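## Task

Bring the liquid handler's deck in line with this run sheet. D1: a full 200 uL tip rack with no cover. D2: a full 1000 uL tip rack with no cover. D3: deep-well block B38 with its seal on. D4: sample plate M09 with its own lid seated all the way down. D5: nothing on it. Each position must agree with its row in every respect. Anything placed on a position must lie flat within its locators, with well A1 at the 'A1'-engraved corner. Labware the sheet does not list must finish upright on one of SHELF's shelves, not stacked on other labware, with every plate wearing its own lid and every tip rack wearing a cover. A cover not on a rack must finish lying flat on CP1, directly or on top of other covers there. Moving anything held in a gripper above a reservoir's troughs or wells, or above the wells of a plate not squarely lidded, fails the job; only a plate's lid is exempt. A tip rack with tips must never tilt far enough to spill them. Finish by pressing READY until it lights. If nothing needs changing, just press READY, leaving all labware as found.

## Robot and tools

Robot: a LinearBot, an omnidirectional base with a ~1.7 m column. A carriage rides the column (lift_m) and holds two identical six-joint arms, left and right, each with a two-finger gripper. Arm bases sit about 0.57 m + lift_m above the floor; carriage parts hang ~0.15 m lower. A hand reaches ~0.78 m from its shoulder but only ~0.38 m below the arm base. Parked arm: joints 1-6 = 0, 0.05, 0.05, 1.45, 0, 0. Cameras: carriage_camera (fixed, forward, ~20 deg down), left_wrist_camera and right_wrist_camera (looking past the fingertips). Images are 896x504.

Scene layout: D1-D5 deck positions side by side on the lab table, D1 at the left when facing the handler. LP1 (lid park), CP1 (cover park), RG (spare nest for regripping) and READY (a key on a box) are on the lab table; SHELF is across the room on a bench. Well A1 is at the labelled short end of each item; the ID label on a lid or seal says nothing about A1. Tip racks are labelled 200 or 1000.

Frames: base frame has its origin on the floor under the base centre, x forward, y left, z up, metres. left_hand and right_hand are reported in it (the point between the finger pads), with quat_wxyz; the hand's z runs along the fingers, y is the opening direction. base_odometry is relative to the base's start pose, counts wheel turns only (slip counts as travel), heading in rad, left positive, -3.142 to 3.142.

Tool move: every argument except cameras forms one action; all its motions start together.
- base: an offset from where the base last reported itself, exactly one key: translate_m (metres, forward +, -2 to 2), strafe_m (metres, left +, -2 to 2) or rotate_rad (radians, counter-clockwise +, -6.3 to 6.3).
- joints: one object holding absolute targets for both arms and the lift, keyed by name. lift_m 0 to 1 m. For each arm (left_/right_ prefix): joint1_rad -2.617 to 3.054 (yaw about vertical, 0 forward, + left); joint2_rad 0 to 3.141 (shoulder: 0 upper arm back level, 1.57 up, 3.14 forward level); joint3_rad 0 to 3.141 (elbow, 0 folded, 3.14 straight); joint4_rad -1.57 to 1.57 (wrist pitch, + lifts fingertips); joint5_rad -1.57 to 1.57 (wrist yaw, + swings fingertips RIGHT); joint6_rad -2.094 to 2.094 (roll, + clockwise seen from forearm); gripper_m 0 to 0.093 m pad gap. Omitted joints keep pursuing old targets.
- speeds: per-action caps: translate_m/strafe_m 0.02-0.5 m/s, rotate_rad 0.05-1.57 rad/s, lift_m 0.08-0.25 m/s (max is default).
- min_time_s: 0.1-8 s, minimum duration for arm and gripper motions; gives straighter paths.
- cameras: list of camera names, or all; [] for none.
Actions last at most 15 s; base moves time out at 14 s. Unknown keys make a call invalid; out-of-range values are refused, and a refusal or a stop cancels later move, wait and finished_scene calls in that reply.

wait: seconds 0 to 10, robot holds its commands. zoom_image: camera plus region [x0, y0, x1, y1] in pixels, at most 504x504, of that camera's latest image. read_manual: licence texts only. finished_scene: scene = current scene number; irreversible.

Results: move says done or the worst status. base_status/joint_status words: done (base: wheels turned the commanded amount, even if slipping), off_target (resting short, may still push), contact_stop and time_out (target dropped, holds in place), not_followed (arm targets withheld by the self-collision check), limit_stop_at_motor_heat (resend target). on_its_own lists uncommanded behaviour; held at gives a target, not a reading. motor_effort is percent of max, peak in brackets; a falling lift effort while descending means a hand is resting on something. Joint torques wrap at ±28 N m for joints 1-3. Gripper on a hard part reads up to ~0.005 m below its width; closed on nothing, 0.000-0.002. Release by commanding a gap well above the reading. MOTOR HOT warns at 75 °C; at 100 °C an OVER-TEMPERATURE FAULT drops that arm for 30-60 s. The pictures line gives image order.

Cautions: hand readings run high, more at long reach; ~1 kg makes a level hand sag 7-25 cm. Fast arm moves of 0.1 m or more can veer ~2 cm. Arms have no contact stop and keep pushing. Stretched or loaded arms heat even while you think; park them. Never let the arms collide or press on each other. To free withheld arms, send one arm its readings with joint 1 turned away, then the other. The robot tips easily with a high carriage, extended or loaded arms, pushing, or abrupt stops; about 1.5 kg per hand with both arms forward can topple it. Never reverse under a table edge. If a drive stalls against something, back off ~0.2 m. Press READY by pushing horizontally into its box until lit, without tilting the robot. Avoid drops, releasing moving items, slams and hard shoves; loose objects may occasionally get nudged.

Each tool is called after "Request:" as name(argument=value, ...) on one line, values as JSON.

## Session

Request:
move()

Scene clock: 0.00 s.
Joint torques (N m): no reading
base_odometry: x=+0.000 y=+0.000 heading=+0.000
base_status: not commanded
joint_positions: lift_m=+0.300 left_joint1_rad=+0.011 left_joint2_rad=+0.061 left_joint3_rad=+0.049 left_joint4_rad=+1.420 left_joint5_rad=-0.038 left_joint6_rad=-0.040 left_gripper_m=+0.09396 right_joint1_rad=-0.005 right_joint2_rad=+0.067 right_joint3_rad=+0.063 right_joint4_rad=+1.492 right_joint5_rad=-0.010 right_joint6_rad=+0.028 right_gripper_m=+0.09396
joint_status: not commanded
motor_effort: lift_m=+34 drive_wheels=-1
left_hand: x=+0.2738 y=+0.3175 z=+1.2871 quat_wxyz=(+0.996, -0.021, +0.081, -0.013) (m; base frame)
right_hand: x=+0.2544 y=-0.3089 z=+1.2929 quat_wxyz=(+0.999, -0.004, +0.042, +0.012) (m; base frame)
pictures: carriage_camera, left_wrist_camera, right_wrist_camera
camera_calibration:
carriage_camera: T_world_to_cam=[[-0.0149295, -0.999707, -0.0190761, 0.0247612], [-0.307061, 0.0227403, -0.951418, 1.2462], [0.951573, -0.00834669, -0.307311, 0.272229], [0, 0, 0, 1]] pos_world=[0.123983, -0.00131271, 1.26979]
left_wrist_camera: T_world_to_cam=[[-0.0212249, -0.999384, 0.0279525, 0.283108], [0.674238, -0.0349524, -0.737686, 0.774109], [0.738209, 0.00318938, 0.674565, -0.945234], [0, 0, 0, 1]] pos_world=[0.181855, 0.313005, 1.20076]
right_wrist_camera: T_world_to_cam=[[-0.0106086, -0.999542, -0.0283518, -0.273883], [0.726795, 0.0117659, -0.686753, 0.704845], [0.686772, -0.0278914, 0.726337, -0.995549], [0, 0, 0, 1]] pos_world=[0.168532, -0.309818, 1.19939]

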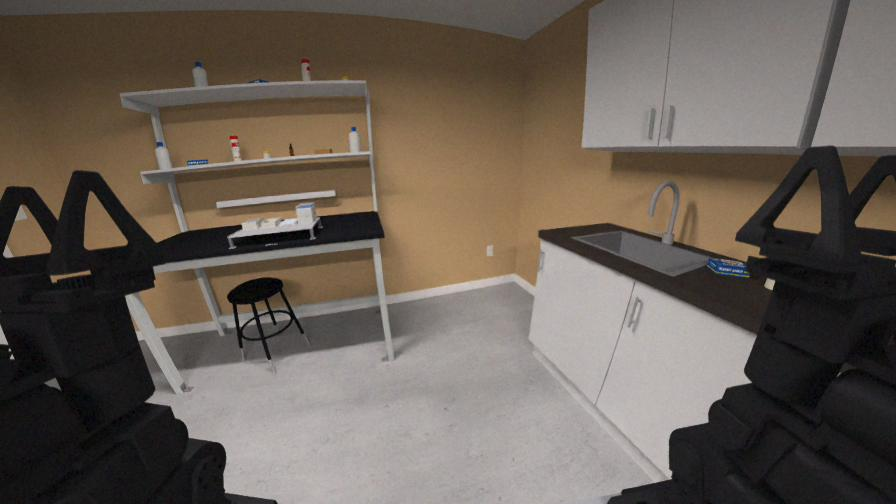

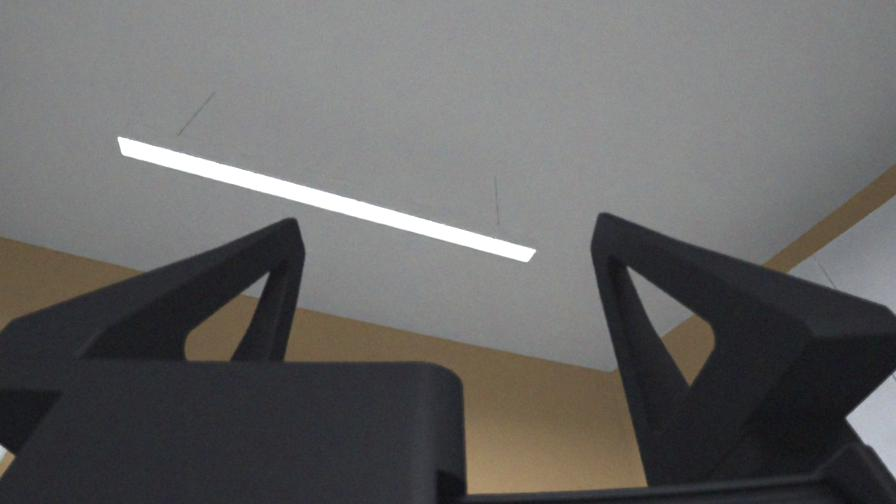

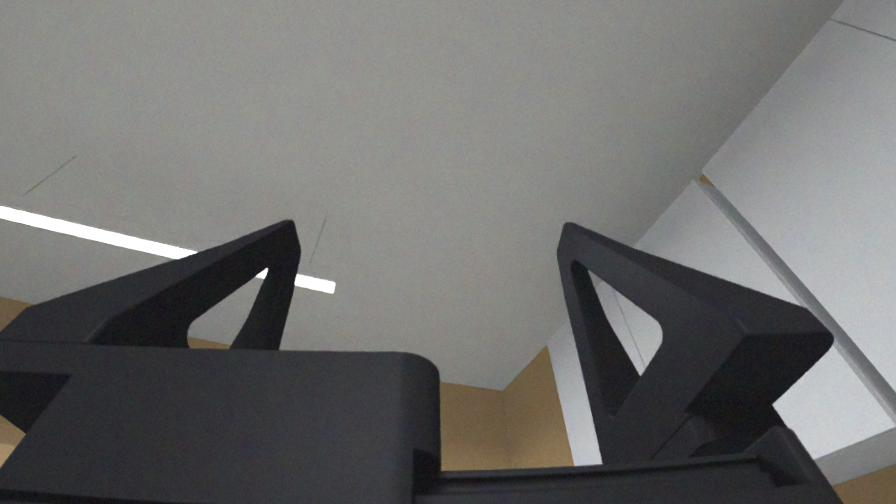

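Request:
zoom_image(camera="carriage_camera", region=[200, 190, 400, 260])

Request:
move(base={"rotate_rad": 1.57}, cameras=["carriage_camera"])

Scaled by 2.520.

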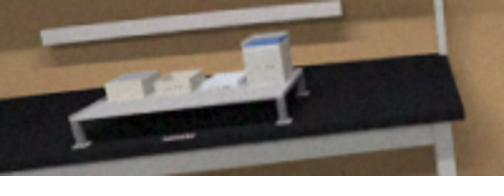

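Scene clock: 7.57 s.
Joint torques (N m): left_arm=[-0.09 3.4 6.24 -0.2 0.06 -0.03] | right_arm=[-0.06 4.55 7.34 -0.23 -0.06 0.12]
move: done
base_odometry: x=+0.000 y=+0.000 heading=+1.570
base_status: done
joint_positions: lift_m=+0.300 left_joint1_rad=+0.011 left_joint2_rad=+0.061 left_joint3_rad=+0.049 left_joint4_rad=+1.420 left_joint5_rad=-0.038 left_joint6_rad=-0.040 left_gripper_m=+0.09397 right_joint1_rad=-0.005 right_joint2_rad=+0.067 right_joint3_rad=+0.063 right_joint4_rad=+1.492 right_joint5_rad=-0.010 right_joint6_rad=+0.028 right_gripper_m=+0.09397
joint_status: not commanded
motor_effort: lift_m=+34(36) drive_wheels=+1(10)
left_hand: x=+0.2738 y=+0.3175 z=+1.2871 quat_wxyz=(+0.996, -0.021, +0.081, -0.013) (m; base frame)
right_hand: x=+0.2544 y=-0.3089 z=+1.2929 quat_wxyz=(+0.999, -0.004, +0.042, +0.012) (m; base frame)
pictures: carriage_camera
camera_calibration:
carriage_camera: T_world_to_cam=[[-0.0149295, -0.999707, -0.0190761, 0.0247612], [-0.307061, 0.0227403, -0.951418, 1.2462], [0.951573, -0.00834669, -0.307311, 0.272229], [0, 0, 0, 1]] pos_world=[0.123983, -0.00131271, 1.26979]

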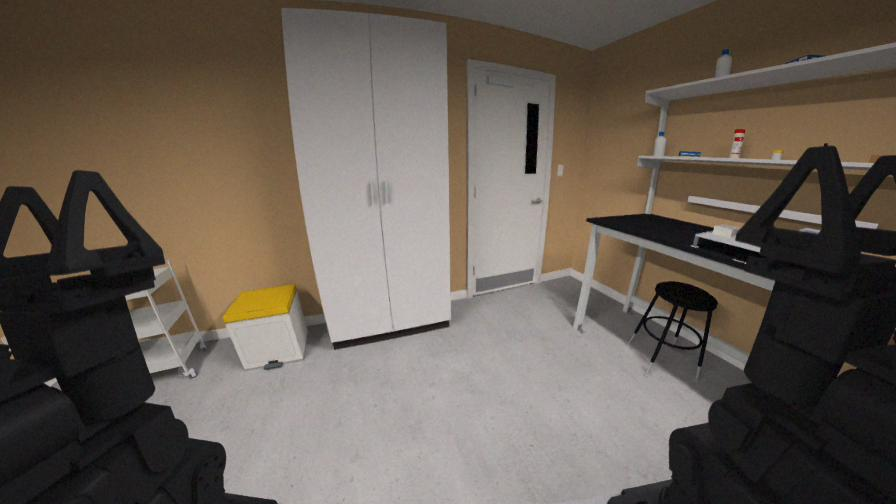

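Request:
move(base={"rotate_rad": 1.3}, cameras=["carriage_camera"])

Scene clock: 28.10 s.
Joint torques (N m): left_arm=[-0.03 3.4 6.24 -0.2 0.06 -0.03] | right_arm=[-0.08 4.52 7.34 -0.23 -0.06 0.12]
move: done
base_odometry: x=+0.000 y=+0.000 heading=+2.870
base_status: done
joint_positions: lift_m=+0.300 left_joint1_rad=+0.011 left_joint2_rad=+0.061 left_joint3_rad=+0.049 left_joint4_rad=+1.420 left_joint5_rad=-0.038 left_joint6_rad=-0.040 left_gripper_m=+0.09398 right_joint1_rad=-0.005 right_joint2_rad=+0.067 right_joint3_rad=+0.063 right_joint4_rad=+1.492 right_joint5_rad=-0.010 right_joint6_rad=+0.028 right_gripper_m=+0.09397
joint_status: not commanded
motor_effort: lift_m=+35(37) drive_wheels=+0(10)
left_hand: x=+0.2738 y=+0.3175 z=+1.2871 quat_wxyz=(+0.996, -0.021, +0.081, -0.013) (m; base frame)
right_hand: x=+0.2544 y=-0.3089 z=+1.2929 quat_wxyz=(+0.999, -0.004, +0.042, +0.012) (m; base frame)
pictures: carriage_camera
camera_calibration:
carriage_camera: T_world_to_cam=[[-0.0149295, -0.999707, -0.0190761, 0.0247612], [-0.307061, 0.0227403, -0.951418, 1.2462], [0.951573, -0.00834669, -0.307311, 0.272229], [0, 0, 0, 1]] pos_world=[0.123983, -0.00131271, 1.26979]

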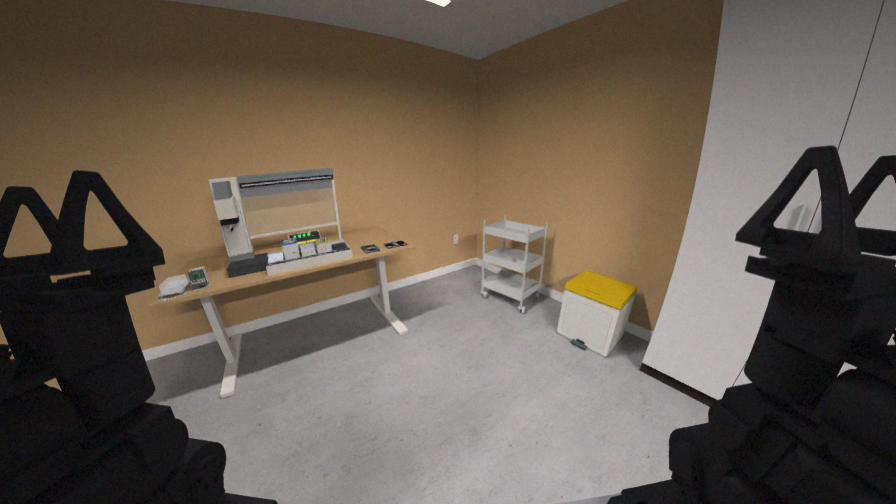

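Request:
zoom_image(camera="carriage_camera", region=[150, 160, 420, 310])

Request:
zoom_image(camera="carriage_camera", region=[220, 220, 420, 290])

Scaled by 1.867.

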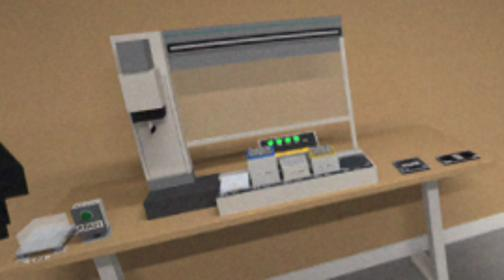

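Scaled by 2.520.

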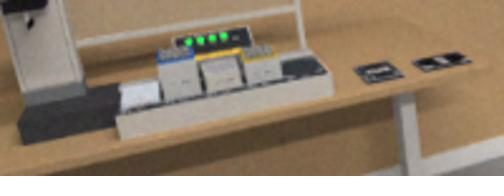

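Request:
move(base={"rotate_rad": 0.628}, cameras=[])

Request:
move(base={"translate_m": 0.9}, joints={"lift_m": 0.35}, cameras=["carriage_camera"])

Scene clock: 73.47 s.
Joint torques (N m): left_arm=[-0.06 3.43 6.23 -0.19 0.07 -0.03] | right_arm=[-0.06 4.53 7.34 -0.23 -0.05 0.12]
move: done
base_odometry: x=+0.000 y=+0.000 heading=-2.786
base_status: done
joint_positions: lift_m=+0.300 left_joint1_rad=+0.011 left_joint2_rad=+0.061 left_joint3_rad=+0.049 left_joint4_rad=+1.420 left_joint5_rad=-0.038 left_joint6_rad=-0.040 left_gripper_m=+0.09398 right_joint1_rad=-0.005 right_joint2_rad=+0.067 right_joint3_rad=+0.063 right_joint4_rad=+1.492 right_joint5_rad=-0.010 right_joint6_rad=+0.028 right_gripper_m=+0.09398
joint_status: not commanded
motor_effort: lift_m=+32(36) drive_wheels=+1(9)
left_hand: x=+0.2738 y=+0.3175 z=+1.2871 quat_wxyz=(+0.996, -0.021, +0.081, -0.013) (m; base frame)
right_hand: x=+0.2544 y=-0.3089 z=+1.2929 quat_wxyz=(+0.999, -0.004, +0.042, +0.012) (m; base frame)
pictures: none
No camera images: "cameras" was empty.

Scene clock: 77.53 s.
Joint torques (N m): left_arm=[-0.08 3.36 6.23 -0.18 0.07 -0.04] | right_arm=[-0.06 4.56 7.21 -0.22 -0.06 0.12]
move: done
base_odometry: x=-0.843 y=-0.314 heading=-2.785
base_status: done
joint_positions: lift_m=+0.350 left_joint1_rad=+0.011 left_joint2_rad=+0.061 left_joint3_rad=+0.049 left_joint4_rad=+1.419 left_joint5_rad=-0.038 left_joint6_rad=-0.040 left_gripper_m=+0.09398 right_joint1_rad=-0.005 right_joint2_rad=+0.067 right_joint3_rad=+0.063 right_joint4_rad=+1.491 right_joint5_rad=-0.010 right_joint6_rad=+0.028 right_gripper_m=+0.09398
joint_status: all done
motor_effort: lift_m=+34(41) drive_wheels=-4(14)
left_hand: x=+0.2741 y=+0.3175 z=+1.3369 quat_wxyz=(+0.996, -0.021, +0.081, -0.013) (m; base frame)
right_hand: x=+0.2546 y=-0.3089 z=+1.3427 quat_wxyz=(+0.999, -0.004, +0.042, +0.012) (m; base frame)
pictures: carriage_camera
camera_calibration:
carriage_camera: T_world_to_cam=[[-0.0149295, -0.999707, -0.0190761, 0.0257124], [-0.307061, 0.0227403, -0.951418, 1.29364], [0.951573, -0.00834669, -0.307311, 0.287551], [0, 0, 0, 1]] pos_world=[0.123983, -0.00131271, 1.31965]

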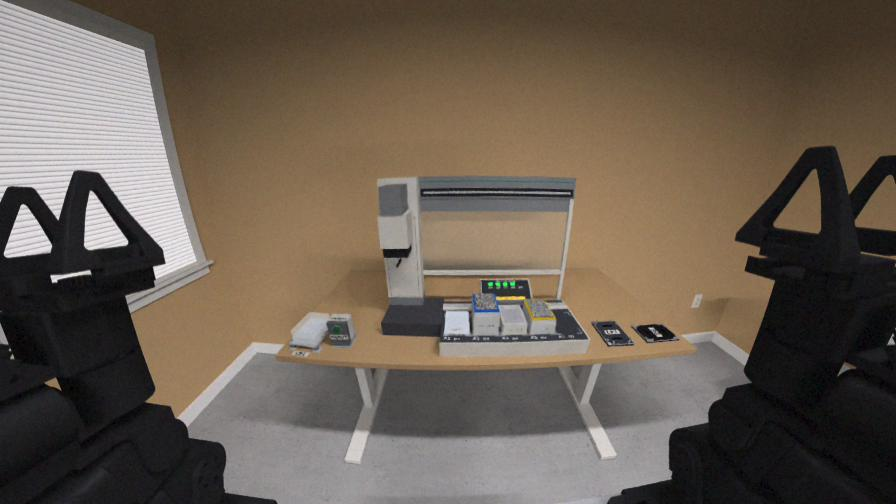

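Request:
zoom_image(camera="carriage_camera", region=[430, 270, 600, 365])

Request:
zoom_image(camera="carriage_camera", region=[270, 290, 390, 370])

Request:
zoom_image(camera="carriage_camera", region=[580, 310, 700, 370])

Scaled by 2.965.

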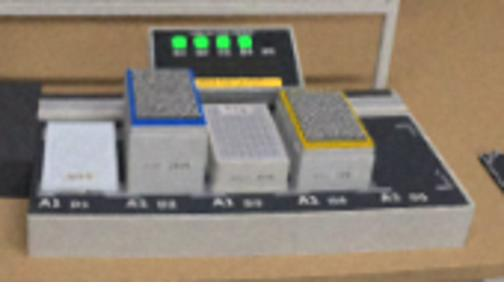

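Scaled by 4.200.

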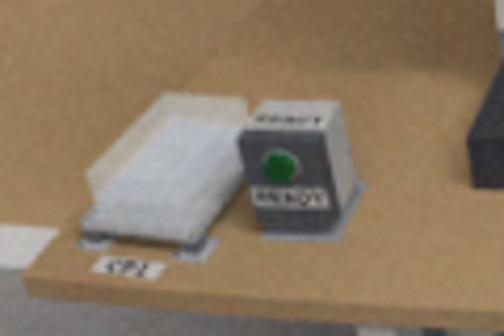

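Scaled by 4.200.

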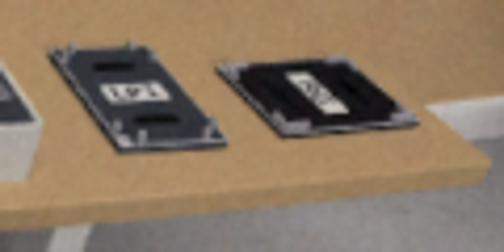

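Request:
zoom_image(camera="carriage_camera", region=[260, 330, 360, 380])

Request:
zoom_image(camera="carriage_camera", region=[560, 320, 700, 380])

Request:
zoom_image(camera="carriage_camera", region=[420, 320, 500, 370])

Scaled by 5.040.

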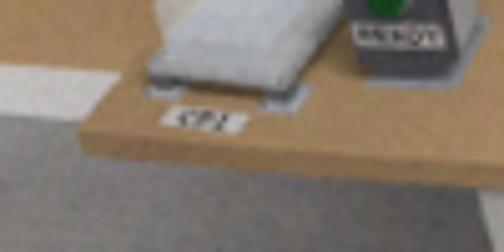

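Scaled by 3.600.

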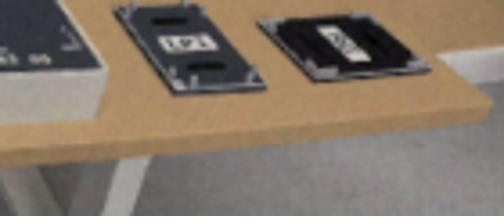

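Scaled by 6.300.

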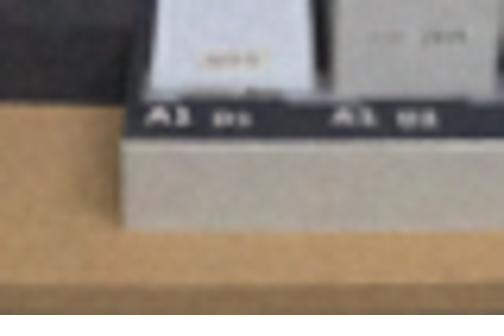

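Request:
move(base={"rotate_rad": -0.045}, cameras=[])

Request:
move(base={"strafe_m": -0.4}, speeds={"strafe_m": 0.25}, cameras=[])

Request:
move(base={"translate_m": -0.04}, joints={"lift_m": 0.1, "left_joint1_rad": 0.0, "left_joint2_rad": 2.187, "left_joint3_rad": 1.048, "left_joint4_rad": 1.458, "left_joint5_rad": 0.0, "left_joint6_rad": 0.0}, min_time_s=2.5, cameras=["carriage_camera", "left_wrist_camera"])

Scene clock: 162.27 s.
Joint torques (N m): left_arm=[-0.08 3.38 6.26 -0.18 0.06 -0.04] | right_arm=[-0.06 4.53 7.32 -0.22 -0.05 0.12]
move: done
base_odometry: x=-0.843 y=-0.314 heading=-2.830
base_status: done
joint_positions: lift_m=+0.350 left_joint1_rad=+0.011 left_joint2_rad=+0.061 left_joint3_rad=+0.049 left_joint4_rad=+1.419 left_joint5_rad=-0.038 left_joint6_rad=-0.040 left_gripper_m=+0.09398 right_joint1_rad=-0.005 right_joint2_rad=+0.067 right_joint3_rad=+0.063 right_joint4_rad=+1.491 right_joint5_rad=-0.010 right_joint6_rad=+0.028 right_gripper_m=+0.09398
joint_status: not commanded
motor_effort: lift_m=+34(39) drive_wheels=-5(7)
left_hand: x=+0.2741 y=+0.3175 z=+1.3369 quat_wxyz=(+0.996, -0.021, +0.081, -0.013) (m; base frame)
right_hand: x=+0.2546 y=-0.3089 z=+1.3427 quat_wxyz=(+0.999, -0.004, +0.042, +0.012) (m; base frame)
pictures: none
No camera images: "cameras" was empty.

Scene clock: 165.47 s.
Joint torques (N m): left_arm=[-0.05 3.38 6.26 -0.18 0.06 -0.03] | right_arm=[-0.08 4.53 7.34 -0.22 -0.05 0.12]
move: done
base_odometry: x=-0.966 y=+0.066 heading=-2.830
base_status: done
joint_positions: lift_m=+0.350 left_joint1_rad=+0.011 left_joint2_rad=+0.061 left_joint3_rad=+0.049 left_joint4_rad=+1.419 left_joint5_rad=-0.038 left_joint6_rad=-0.040 left_gripper_m=+0.09398 right_joint1_rad=-0.005 right_joint2_rad=+0.067 right_joint3_rad=+0.063 right_joint4_rad=+1.491 right_joint5_rad=-0.010 right_joint6_rad=+0.028 right_gripper_m=+0.09398
joint_status: not commanded
motor_effort: lift_m=+32(37) drive_wheels=-2(10)
left_hand: x=+0.2741 y=+0.3175 z=+1.3369 quat_wxyz=(+0.996, -0.021, +0.081, -0.013) (m; base frame)
right_hand: x=+0.2546 y=-0.3090 z=+1.3427 quat_wxyz=(+0.999, -0.004, +0.042, +0.012) (m; base frame)
pictures: none
No camera images: "cameras" was empty.

Scene clock: 168.27 s.
Joint torques (N m): left_arm=[-0.77 -9.8 7.72 1.95 0.21 0.04] | right_arm=[-0.08 4.53 7.34 -0.21 -0.06 0.12]
move: done
base_odometry: x=-0.929 y=+0.079 heading=-2.829
base_status: done
joint_positions: lift_m=+0.100 left_joint1_rad=+0.009 left_joint2_rad=+2.175 left_joint3_rad=+1.026 left_joint4_rad=+1.445 left_joint5_rad=-0.016 left_joint6_rad=-0.007 left_gripper_m=+0.09398 right_joint1_rad=-0.005 right_joint2_rad=+0.067 right_joint3_rad=+0.063 right_joint4_rad=+1.490 right_joint5_rad=-0.010 right_joint6_rad=+0.028 right_gripper_m=+0.09398
joint_status: all done
motor_effort: lift_m=+31(35) drive_wheels=-1(7)
left_hand: x=+0.7922 y=+0.3183 z=+0.8612 quat_wxyz=(+0.803, -0.011, +0.595, +0.005) (m; base frame)
right_hand: x=+0.2546 y=-0.3090 z=+1.0931 quat_wxyz=(+0.999, -0.004, +0.042, +0.012) (m; base frame)
pictures: carriage_camera, left_wrist_camera
camera_calibration:
carriage_camera: T_world_to_cam=[[-0.0149295, -0.999707, -0.0190761, 0.0209506], [-0.307061, 0.0227403, -0.951418, 1.05614], [0.951573, -0.00834669, -0.307311, 0.210841], [0, 0, 0, 1]] pos_world=[0.123983, -0.00131271, 1.07003]
left_wrist_camera: T_world_to_cam=[[0.00812935, -0.99996, 0.0036532, 0.304611], [-0.365083, -0.00636909, -0.930953, 1.09117], [0.93094, 0.00623433, -0.36512, -0.298835], [0, 0, 0, 1]] pos_world=[0.674089, 0.313412, 0.905609]

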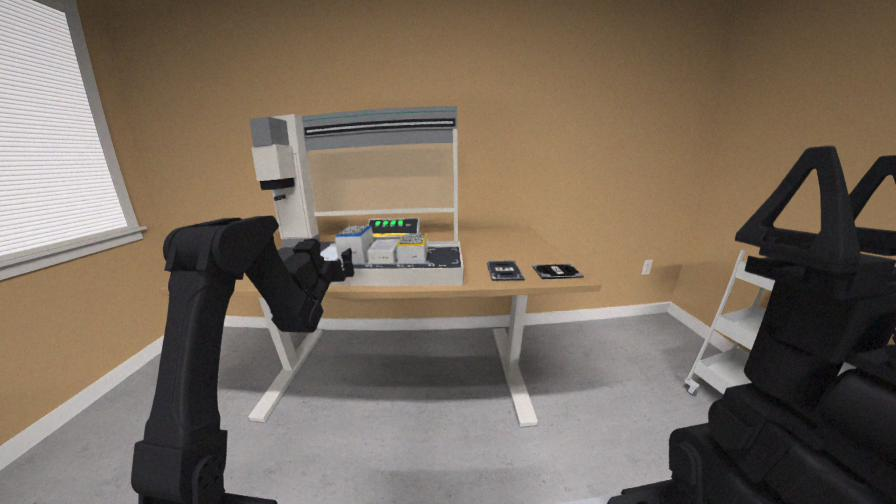

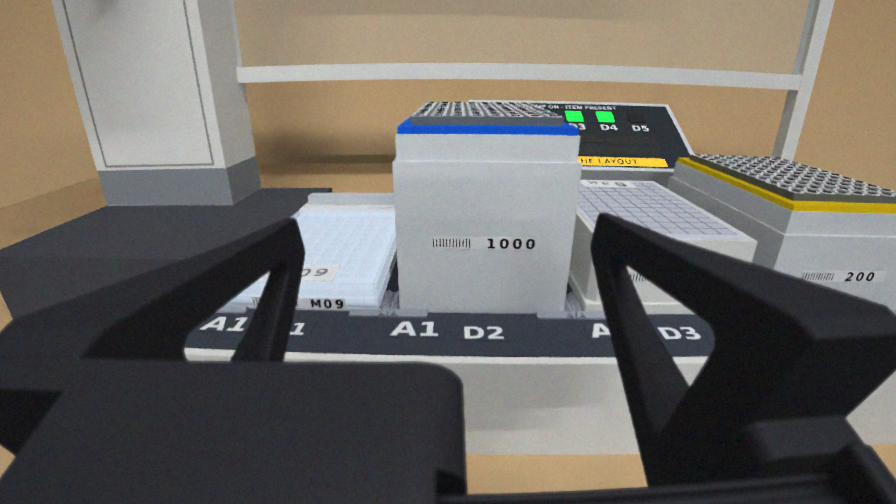

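Request:
zoom_image(camera="left_wrist_camera", region=[180, 180, 420, 350])

Request:
zoom_image(camera="left_wrist_camera", region=[390, 90, 620, 350])

Request:
zoom_image(camera="left_wrist_camera", region=[560, 100, 896, 360])

Scaled by 2.100.

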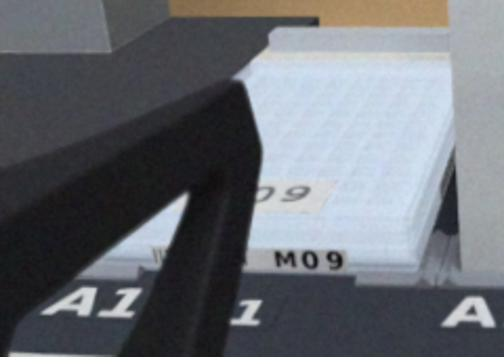

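Scaled by 1.938.

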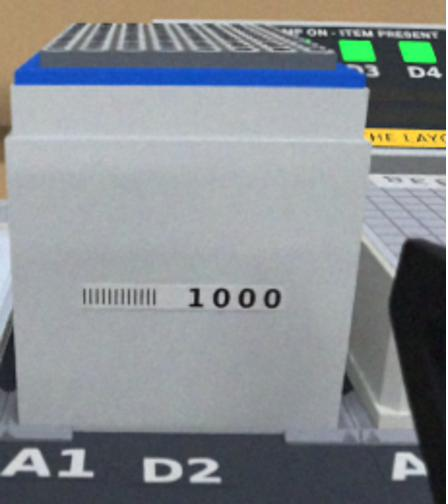

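Scaled by 1.500.

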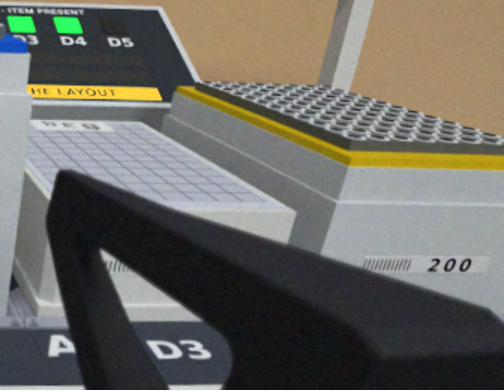

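Request:
move(base={"rotate_rad": -0.009}, joints={"lift_m": 0.35, "left_joint1_rad": 0.0, "left_joint2_rad": 1.99, "left_joint3_rad": 1.473, "left_joint4_rad": -0.233, "left_joint5_rad": 0.0, "left_joint6_rad": 0.0}, min_time_s=2.0, cameras=[])

Request:
move(base={"strafe_m": -0.1}, speeds={"strafe_m": 0.15}, cameras=["left_wrist_camera"])

Scene clock: 200.40 s.
Joint torques (N m): left_arm=[-0.13 -14.08 10.06 1.42 0.17 0.04] | right_arm=[-0.08 4.53 7.32 -0.22 -0.05 0.12]
move: done
base_odometry: x=-0.928 y=+0.079 heading=-2.838
base_status: done
joint_positions: lift_m=+0.350 left_joint1_rad=+0.001 left_joint2_rad=+2.018 left_joint3_rad=+1.446 left_joint4_rad=-0.212 left_joint5_rad=-0.013 left_joint6_rad=-0.007 left_gripper_m=+0.09398 right_joint1_rad=-0.005 right_joint2_rad=+0.067 right_joint3_rad=+0.063 right_joint4_rad=+1.490 right_joint5_rad=-0.010 right_joint6_rad=+0.028 right_gripper_m=+0.09398
joint_status: all done
motor_effort: lift_m=+33(46) drive_wheels=-6(7)
left_hand: x=+0.7788 y=+0.3133 z=+1.0035 quat_wxyz=(+0.383, -0.006, +0.924, +0.005) (m; base frame)
right_hand: x=+0.2546 y=-0.3090 z=+1.3428 quat_wxyz=(+0.999, -0.004, +0.042, +0.012) (m; base frame)
pictures: none
No camera images: "cameras" was empty.

Scene clock: 202.27 s.
Joint torques (N m): left_arm=[0.16 -14.12 10.07 1.41 0.17 0.04] | right_arm=[-0.08 4.53 7.34 -0.22 -0.05 0.12]
move: done
base_odometry: x=-0.958 y=+0.174 heading=-2.838
base_status: done
joint_positions: lift_m=+0.350 left_joint1_rad=-0.002 left_joint2_rad=+2.018 left_joint3_rad=+1.446 left_joint4_rad=-0.215 left_joint5_rad=-0.012 left_joint6_rad=-0.007 left_gripper_m=+0.09398 right_joint1_rad=-0.005 right_joint2_rad=+0.067 right_joint3_rad=+0.063 right_joint4_rad=+1.490 right_joint5_rad=-0.010 right_joint6_rad=+0.028 right_gripper_m=+0.09398
joint_status: not commanded
motor_effort: lift_m=+35(38) drive_wheels=-3(7)
left_hand: x=+0.7783 y=+0.3117 z=+1.0031 quat_wxyz=(+0.382, -0.004, +0.924, +0.004) (m; base frame)
right_hand: x=+0.2546 y=-0.3090 z=+1.3428 quat_wxyz=(+0.999, -0.004, +0.042, +0.012) (m; base frame)
pictures: left_wrist_camera
camera_calibration:
left_wrist_camera: T_world_to_cam=[[-0.00214254, -0.999987, 0.00457411, 0.304671], [-0.993376, 0.00160283, -0.114894, 0.886066], [0.114885, -0.00478997, -0.993367, 1.03465], [0, 0, 0, 1]] pos_world=[0.761985, 0.308203, 1.12819]

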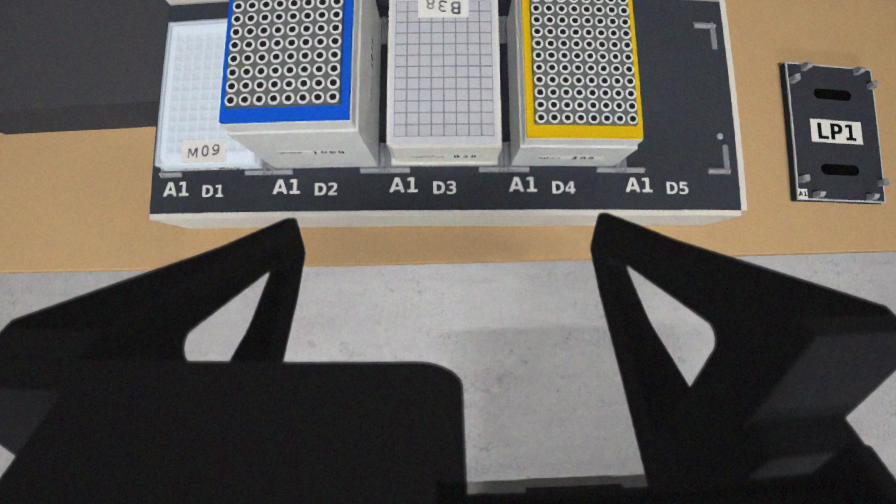

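Request:
zoom_image(camera="left_wrist_camera", region=[370, 60, 760, 240])

Request:
zoom_image(camera="left_wrist_camera", region=[130, 0, 400, 240])

Scaled by 1.292.

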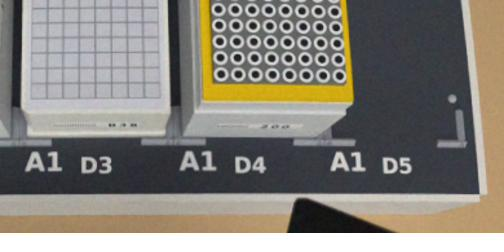

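Scaled by 1.867.

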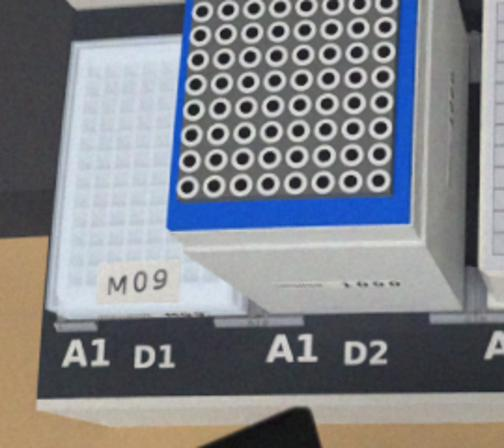

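Request:
move(base={"strafe_m": -0.1}, speeds={"strafe_m": 0.15}, joints={"lift_m": 0.4, "left_joint1_rad": 0.0, "left_joint2_rad": 2.319, "left_joint3_rad": 1.956, "left_joint4_rad": -1.207, "left_joint5_rad": 0.0, "left_joint6_rad": 0.0, "left_gripper_m": 0.093}, min_time_s=2.0, cameras=[])

Request:
move(base={"translate_m": 0.2}, speeds={"translate_m": 0.15}, cameras=["left_wrist_camera", "carriage_camera"])

Scene clock: 412.10 s.
Joint torques (N m): left_arm=[0.17 -11.19 8.9 0.04 0.15 0.04] | right_arm=[-0.08 4.53 7.32 -0.22 -0.06 0.12]
move: done
base_odometry: x=-0.988 y=+0.270 heading=-2.838
base_status: done
joint_positions: lift_m=+0.400 left_joint1_rad=-0.003 left_joint2_rad=+2.303 left_joint3_rad=+1.931 left_joint4_rad=-1.188 left_joint5_rad=-0.011 left_joint6_rad=-0.006 left_gripper_m=+0.09310 right_joint1_rad=-0.005 right_joint2_rad=+0.067 right_joint3_rad=+0.063 right_joint4_rad=+1.490 right_joint5_rad=-0.010 right_joint6_rad=+0.028 right_gripper_m=+0.09398
joint_status: all done
motor_effort: lift_m=+34(43) drive_wheels=-2(9)
left_hand: x=+0.6810 y=+0.3114 z=+0.9883 quat_wxyz=(+0.005, -0.002, +1.000, +0.006) (m; base frame)
right_hand: x=+0.2546 y=-0.3090 z=+1.3927 quat_wxyz=(+0.999, -0.004, +0.042, +0.012) (m; base frame)
pictures: none
No camera images: "cameras" was empty.

Scene clock: 414.40 s.
Joint torques (N m): left_arm=[0.12 -11.48 8.88 0.09 0.15 0.04] | right_arm=[-0.08 4.56 7.24 -0.19 -0.06 0.12]
move: done
base_odometry: x=-1.179 y=+0.210 heading=-2.838
base_status: done
joint_positions: lift_m=+0.400 left_joint1_rad=-0.003 left_joint2_rad=+2.305 left_joint3_rad=+1.931 left_joint4_rad=-1.194 left_joint5_rad=-0.011 left_joint6_rad=-0.006 left_gripper_m=+0.09310 right_joint1_rad=-0.005 right_joint2_rad=+0.067 right_joint3_rad=+0.063 right_joint4_rad=+1.490 right_joint5_rad=-0.010 right_joint6_rad=+0.028 right_gripper_m=+0.09398
joint_status: not commanded
motor_effort: lift_m=+34(37) drive_wheels=-3(10)
left_hand: x=+0.6793 y=+0.3114 z=+0.9875 quat_wxyz=(+0.001, -0.002, +1.000, +0.006) (m; base frame)
right_hand: x=+0.2546 y=-0.3090 z=+1.3927 quat_wxyz=(+0.999, -0.004, +0.042, +0.012) (m; base frame)
pictures: carriage_camera, left_wrist_camera
camera_calibration:
carriage_camera: T_world_to_cam=[[-0.0149295, -0.999707, -0.0190761, 0.0266663], [-0.307061, 0.0227403, -0.951418, 1.34121], [0.951573, -0.00834669, -0.307311, 0.302919], [0, 0, 0, 1]] pos_world=[0.123983, -0.00131271, 1.36965]
left_wrist_camera: T_world_to_cam=[[0.0000468099, -0.999991, 0.00427407, 0.303042], [-0.785515, 0.00260821, 0.618838, -0.0800991], [-0.618843, -0.00338631, -0.785507, 1.32327], [0, 0, 0, 1]] pos_world=[0.755963, 0.307729, 1.08771]

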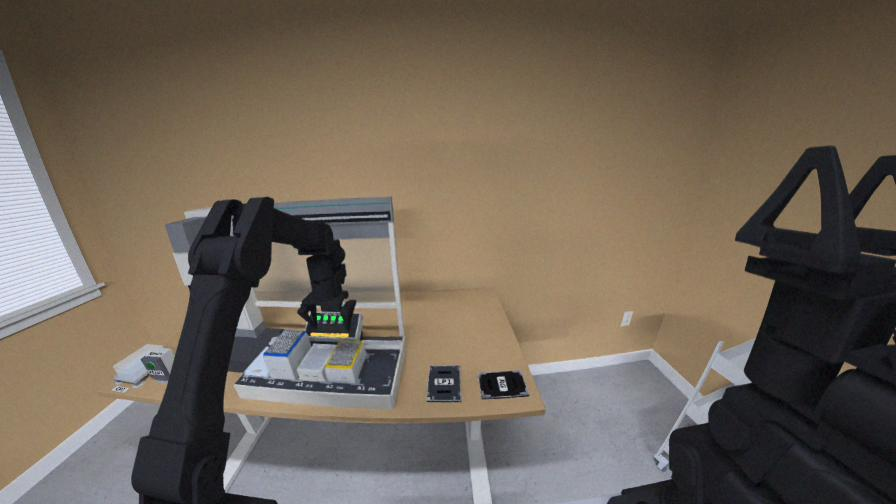

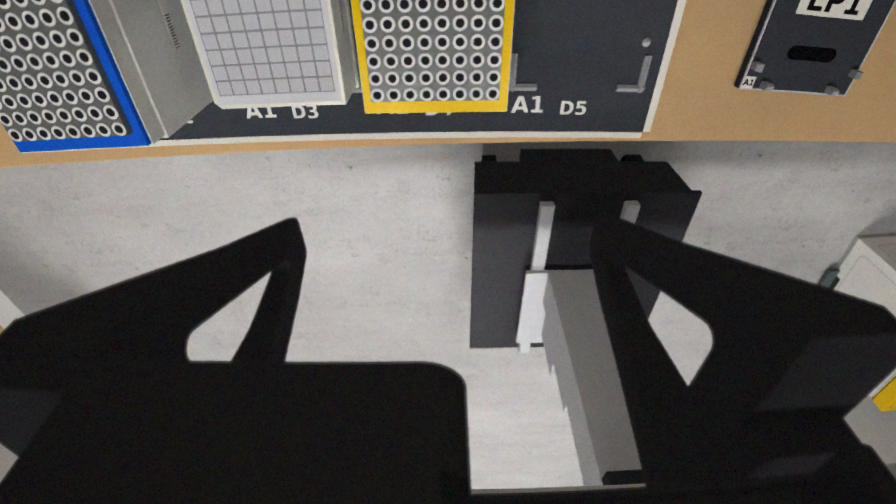

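Request:
zoom_image(camera="left_wrist_camera", region=[340, 60, 700, 160])

Request:
zoom_image(camera="left_wrist_camera", region=[100, 60, 460, 160])

Scaled by 1.400.

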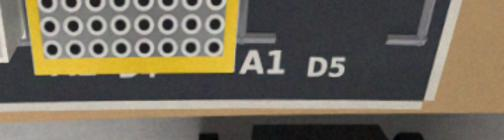

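Scaled by 1.400.

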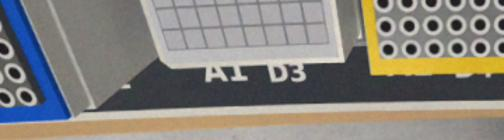

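Request:
move(cameras=["left_wrist_camera", "carriage_camera"])

Scene clock: 457.10 s.
Joint torques (N m): left_arm=[0.12 -11.38 8.88 0.09 0.15 0.04] | right_arm=[-0.08 4.53 7.34 -0.22 -0.06 0.12]
base_odometry: x=-1.179 y=+0.210 heading=-2.838
base_status: done
joint_positions: lift_m=+0.400 left_joint1_rad=-0.003 left_joint2_rad=+2.305 left_joint3_rad=+1.931 left_joint4_rad=-1.194 left_joint5_rad=-0.011 left_joint6_rad=-0.006 left_gripper_m=+0.09310 right_joint1_rad=-0.005 right_joint2_rad=+0.067 right_joint3_rad=+0.063 right_joint4_rad=+1.490 right_joint5_rad=-0.010 right_joint6_rad=+0.028 right_gripper_m=+0.09398
joint_status: not commanded
motor_effort: lift_m=+32(37) drive_wheels=-2(10)
left_hand: x=+0.6793 y=+0.3114 z=+0.9875 quat_wxyz=(+0.001, -0.002, +1.000, +0.006) (m; base frame)
right_hand: x=+0.2546 y=-0.3090 z=+1.3927 quat_wxyz=(+0.999, -0.004, +0.042, +0.012) (m; base frame)
pictures: carriage_camera, left_wrist_camera
camera_calibration:
carriage_camera: T_world_to_cam=[[-0.0149295, -0.999707, -0.0190761, 0.0266663], [-0.307061, 0.0227403, -0.951418, 1.34121], [0.951573, -0.00834669, -0.307311, 0.302919], [0, 0, 0, 1]] pos_world=[0.123983, -0.00131271, 1.36965]
left_wrist_camera: T_world_to_cam=[[0.0000468099, -0.999991, 0.00427407, 0.303042], [-0.785515, 0.00260821, 0.618838, -0.0800991], [-0.618843, -0.00338631, -0.785507, 1.32327], [0, 0, 0, 1]] pos_world=[0.755963, 0.307729, 1.08771]

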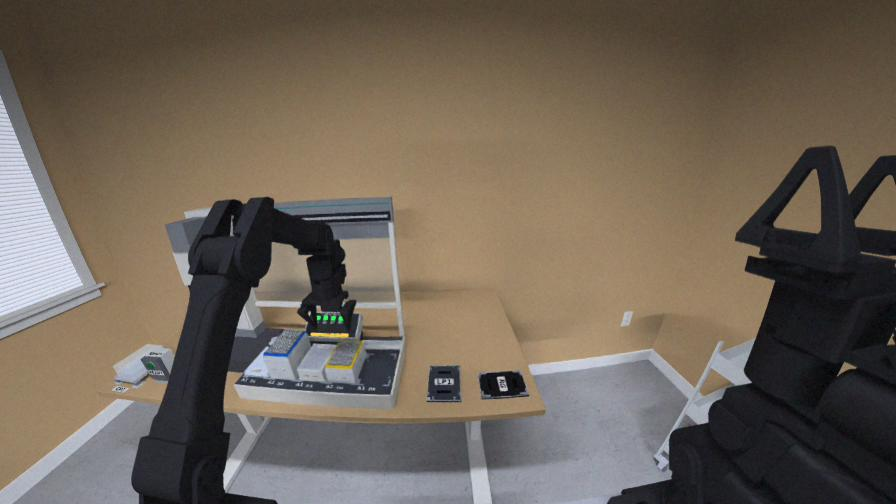

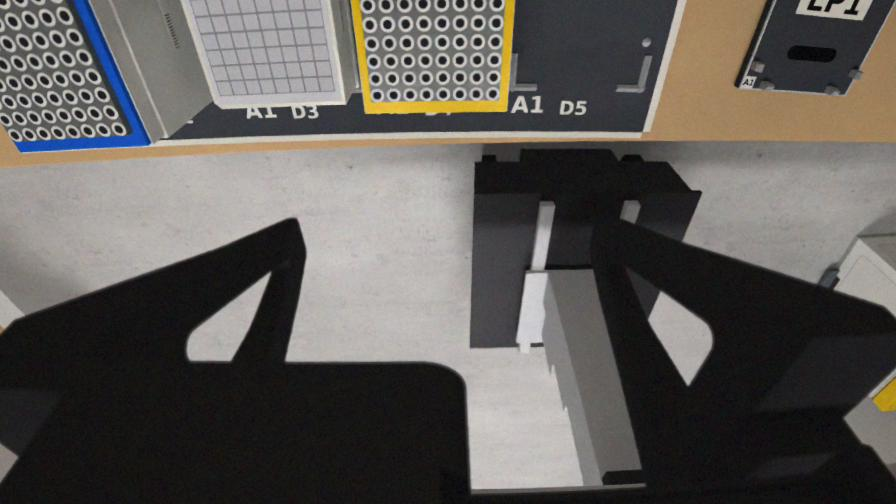

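Request:
zoom_image(camera="left_wrist_camera", region=[260, 60, 640, 270])

Scaled by 1.326.

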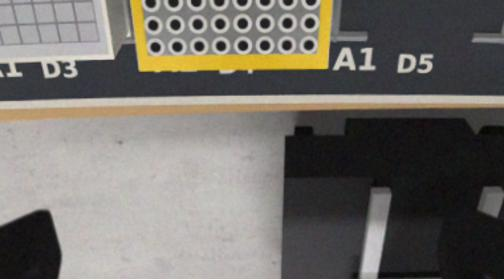

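Request:
move(base={"rotate_rad": 0.015}, speeds={"rotate_rad": 0.05}, cameras=["left_wrist_camera"])

Request:
zoom_image(camera="left_wrist_camera", region=[260, 0, 760, 270])

Scene clock: 507.93 s.
Joint torques (N m): left_arm=[-0.05 -11.4 8.88 0.11 0.15 0.04] | right_arm=[-0.08 4.53 7.35 -0.22 -0.06 0.12]
move: done
base_odometry: x=-1.179 y=+0.210 heading=-2.824
base_status: done
joint_positions: lift_m=+0.400 left_joint1_rad=+0.000 left_joint2_rad=+2.305 left_joint3_rad=+1.931 left_joint4_rad=-1.196 left_joint5_rad=-0.011 left_joint6_rad=-0.006 left_gripper_m=+0.09310 right_joint1_rad=-0.005 right_joint2_rad=+0.067 right_joint3_rad=+0.063 right_joint4_rad=+1.490 right_joint5_rad=-0.010 right_joint6_rad=+0.028 right_gripper_m=+0.09398
joint_status: not commanded
motor_effort: lift_m=+34(39) drive_wheels=-5(9)
left_hand: x=+0.6790 y=+0.3123 z=+0.9875 quat_wxyz=(+0.000, -0.003, +1.000, +0.005) (m; base frame)
right_hand: x=+0.2546 y=-0.3090 z=+1.3927 quat_wxyz=(+0.999, -0.004, +0.042, +0.012) (m; base frame)
pictures: left_wrist_camera
camera_calibration:
left_wrist_camera: T_world_to_cam=[[0.00234203, -0.999986, 0.00465161, 0.302068], [-0.784573, 0.00104669, 0.620035, -0.081732], [-0.620032, -0.00510167, -0.78456, 1.32345], [0, 0, 0, 1]] pos_world=[0.755746, 0.308901, 1.08759]

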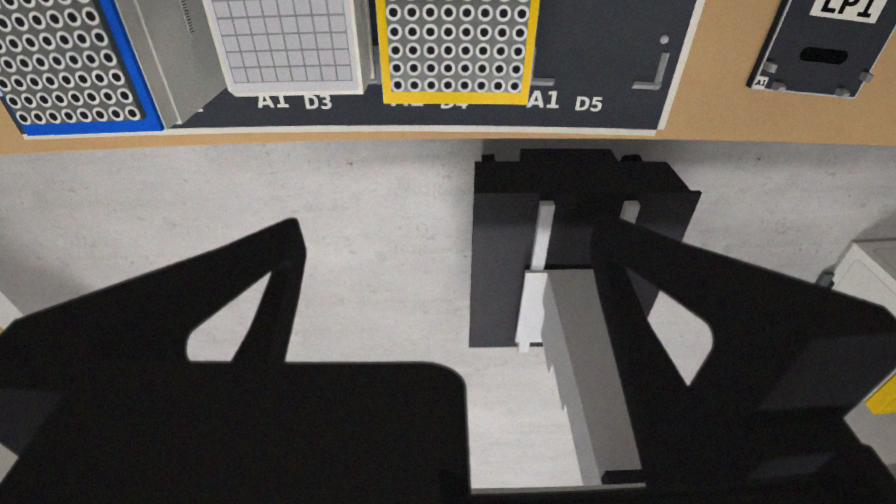

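Scaled by 1.008.

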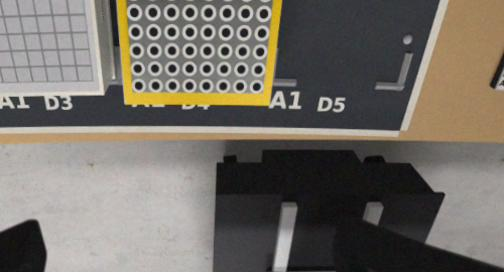

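Request:
zoom_image(camera="left_wrist_camera", region=[170, 90, 340, 150])

Request:
zoom_image(camera="left_wrist_camera", region=[500, 90, 670, 150])

Scaled by 2.965.

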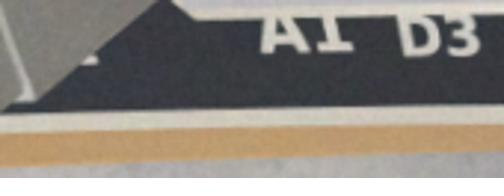

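Scaled by 2.965.

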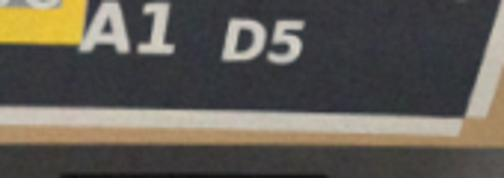

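Request:
move(base={"rotate_rad": -0.009}, speeds={"rotate_rad": 0.05}, cameras=[])

Request:
move(base={"translate_m": 0.055}, speeds={"translate_m": 0.05}, cameras=["left_wrist_camera", "carriage_camera"])

Scene clock: 541.20 s.
Joint torques (N m): left_arm=[0.03 -11.41 8.88 0.11 0.14 0.03] | right_arm=[-0.08 4.53 7.38 -0.23 -0.06 0.12]
move: done
base_odometry: x=-1.179 y=+0.210 heading=-2.832
base_status: done
joint_positions: lift_m=+0.400 left_joint1_rad=-0.001 left_joint2_rad=+2.305 left_joint3_rad=+1.931 left_joint4_rad=-1.197 left_joint5_rad=-0.010 left_joint6_rad=-0.006 left_gripper_m=+0.09310 right_joint1_rad=-0.005 right_joint2_rad=+0.067 right_joint3_rad=+0.063 right_joint4_rad=+1.490 right_joint5_rad=-0.010 right_joint6_rad=+0.028 right_gripper_m=+0.09398
joint_status: not commanded
motor_effort: lift_m=+33(36) drive_wheels=+2(4)
left_hand: x=+0.6787 y=+0.3119 z=+0.9875 quat_wxyz=(+0.000, -0.003, +1.000, +0.005) (m; base frame)
right_hand: x=+0.2546 y=-0.3090 z=+1.3927 quat_wxyz=(+0.999, -0.004, +0.042, +0.012) (m; base frame)
pictures: none
No camera images: "cameras" was empty.

Scene clock: 542.87 s.
Joint torques (N m): left_arm=[0.03 -11.44 8.87 0.12 0.14 0.03] | right_arm=[-0.09 4.51 7.34 -0.21 -0.06 0.12]
move: done
base_odometry: x=-1.231 y=+0.193 heading=-2.832
base_status: done
joint_positions: lift_m=+0.400 left_joint1_rad=-0.001 left_joint2_rad=+2.305 left_joint3_rad=+1.931 left_joint4_rad=-1.198 left_joint5_rad=-0.010 left_joint6_rad=-0.006 left_gripper_m=+0.09310 right_joint1_rad=-0.005 right_joint2_rad=+0.067 right_joint3_rad=+0.063 right_joint4_rad=+1.490 right_joint5_rad=-0.010 right_joint6_rad=+0.028 right_gripper_m=+0.09398
joint_status: not commanded
motor_effort: lift_m=+34(37) drive_wheels=-6(10)
left_hand: x=+0.6784 y=+0.3119 z=+0.9873 quat_wxyz=(-0.001, -0.003, +1.000, +0.005) (m; base frame)
right_hand: x=+0.2546 y=-0.3090 z=+1.3927 quat_wxyz=(+0.999, -0.004, +0.042, +0.012) (m; base frame)
pictures: carriage_camera, left_wrist_camera
camera_calibration:
carriage_camera: T_world_to_cam=[[-0.0149295, -0.999707, -0.0190761, 0.0266663], [-0.307061, 0.0227403, -0.951418, 1.34121], [0.951573, -0.00834669, -0.307311, 0.302919], [0, 0, 0, 1]] pos_world=[0.123983, -0.00131271, 1.36965]
left_wrist_camera: T_world_to_cam=[[0.00159238, -0.999986, 0.00502618, 0.301803], [-0.782913, 0.00188025, 0.622128, -0.0855481], [-0.622129, -0.00492573, -0.7829, 1.32268], [0, 0, 0, 1]] pos_world=[0.755417, 0.308475, 1.08723]

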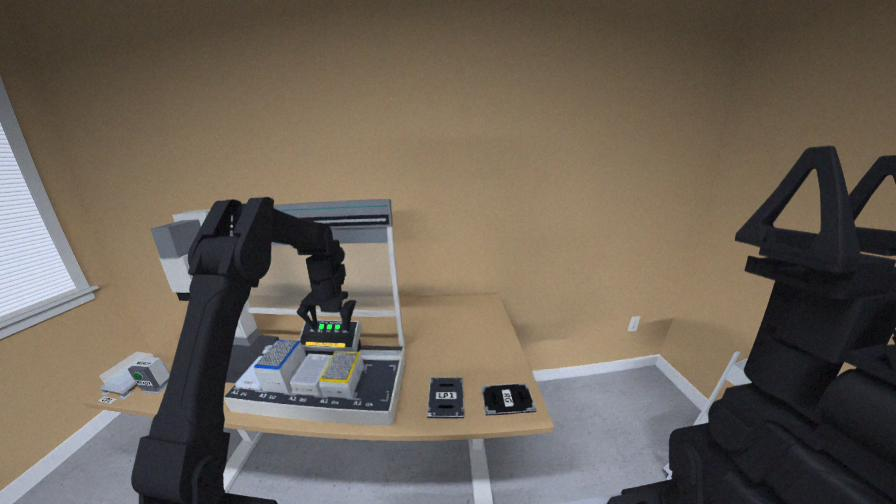

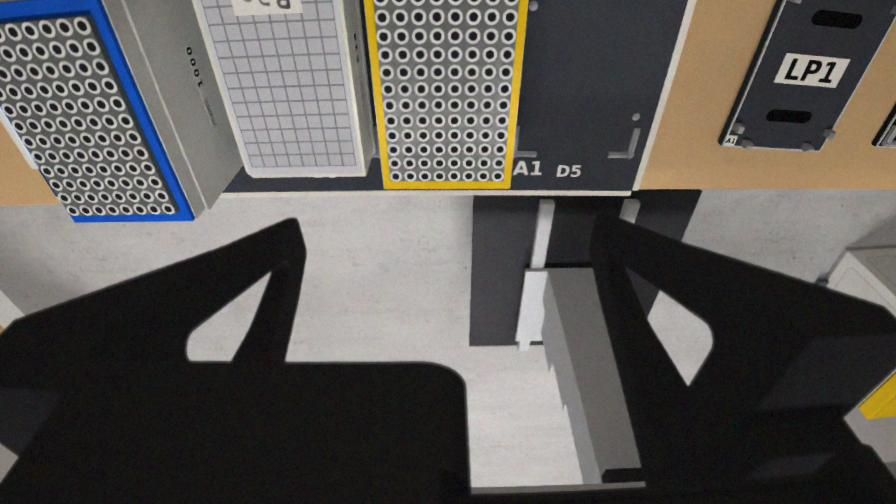

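Request:
zoom_image(camera="left_wrist_camera", region=[270, 130, 630, 250])

Scaled by 1.400.

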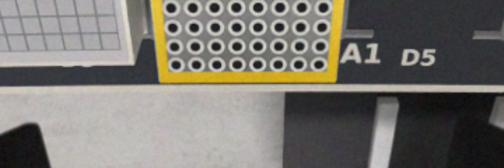

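Request:
move(joints={"lift_m": 0.275}, speeds={"lift_m": 0.12}, cameras=["left_wrist_camera"])

Scene clock: 568.47 s.
Joint torques (N m): left_arm=[0.01 -12.29 8.09 0.13 0.14 0.04] | right_arm=[-0.08 4.46 7.39 -0.21 -0.06 0.12]
move: done
base_odometry: x=-1.231 y=+0.193 heading=-2.832
base_status: not commanded
joint_positions: lift_m=+0.275 left_joint1_rad=-0.001 left_joint2_rad=+2.313 left_joint3_rad=+1.940 left_joint4_rad=-1.199 left_joint5_rad=-0.010 left_joint6_rad=-0.006 left_gripper_m=+0.09310 right_joint1_rad=-0.005 right_joint2_rad=+0.067 right_joint3_rad=+0.063 right_joint4_rad=+1.490 right_joint5_rad=-0.010 right_joint6_rad=+0.028 right_gripper_m=+0.09398
joint_status: all done
motor_effort: lift_m=+27(32) drive_wheels=-5(6)
left_hand: x=+0.6802 y=+0.3119 z=+0.8615 quat_wxyz=(-0.001, -0.003, +1.000, +0.005) (m; base frame)
right_hand: x=+0.2546 y=-0.3090 z=+1.2681 quat_wxyz=(+0.999, -0.004, +0.042, +0.012) (m; base frame)
pictures: left_wrist_camera
camera_calibration:
left_wrist_camera: T_world_to_cam=[[0.00158855, -0.999986, 0.00502815, 0.302431], [-0.783388, 0.00188073, 0.62153, -0.00503365], [-0.621531, -0.00492632, -0.783374, 1.22529], [0, 0, 0, 1]] pos_world=[0.757131, 0.308473, 0.961466]

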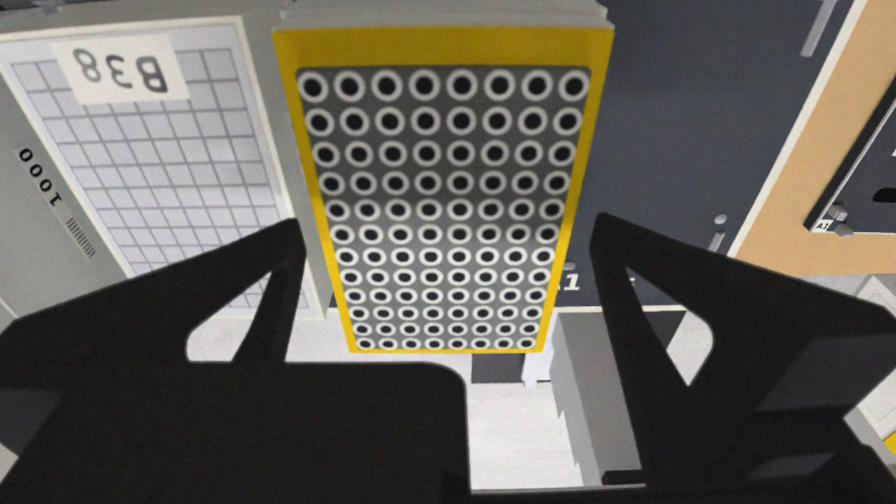

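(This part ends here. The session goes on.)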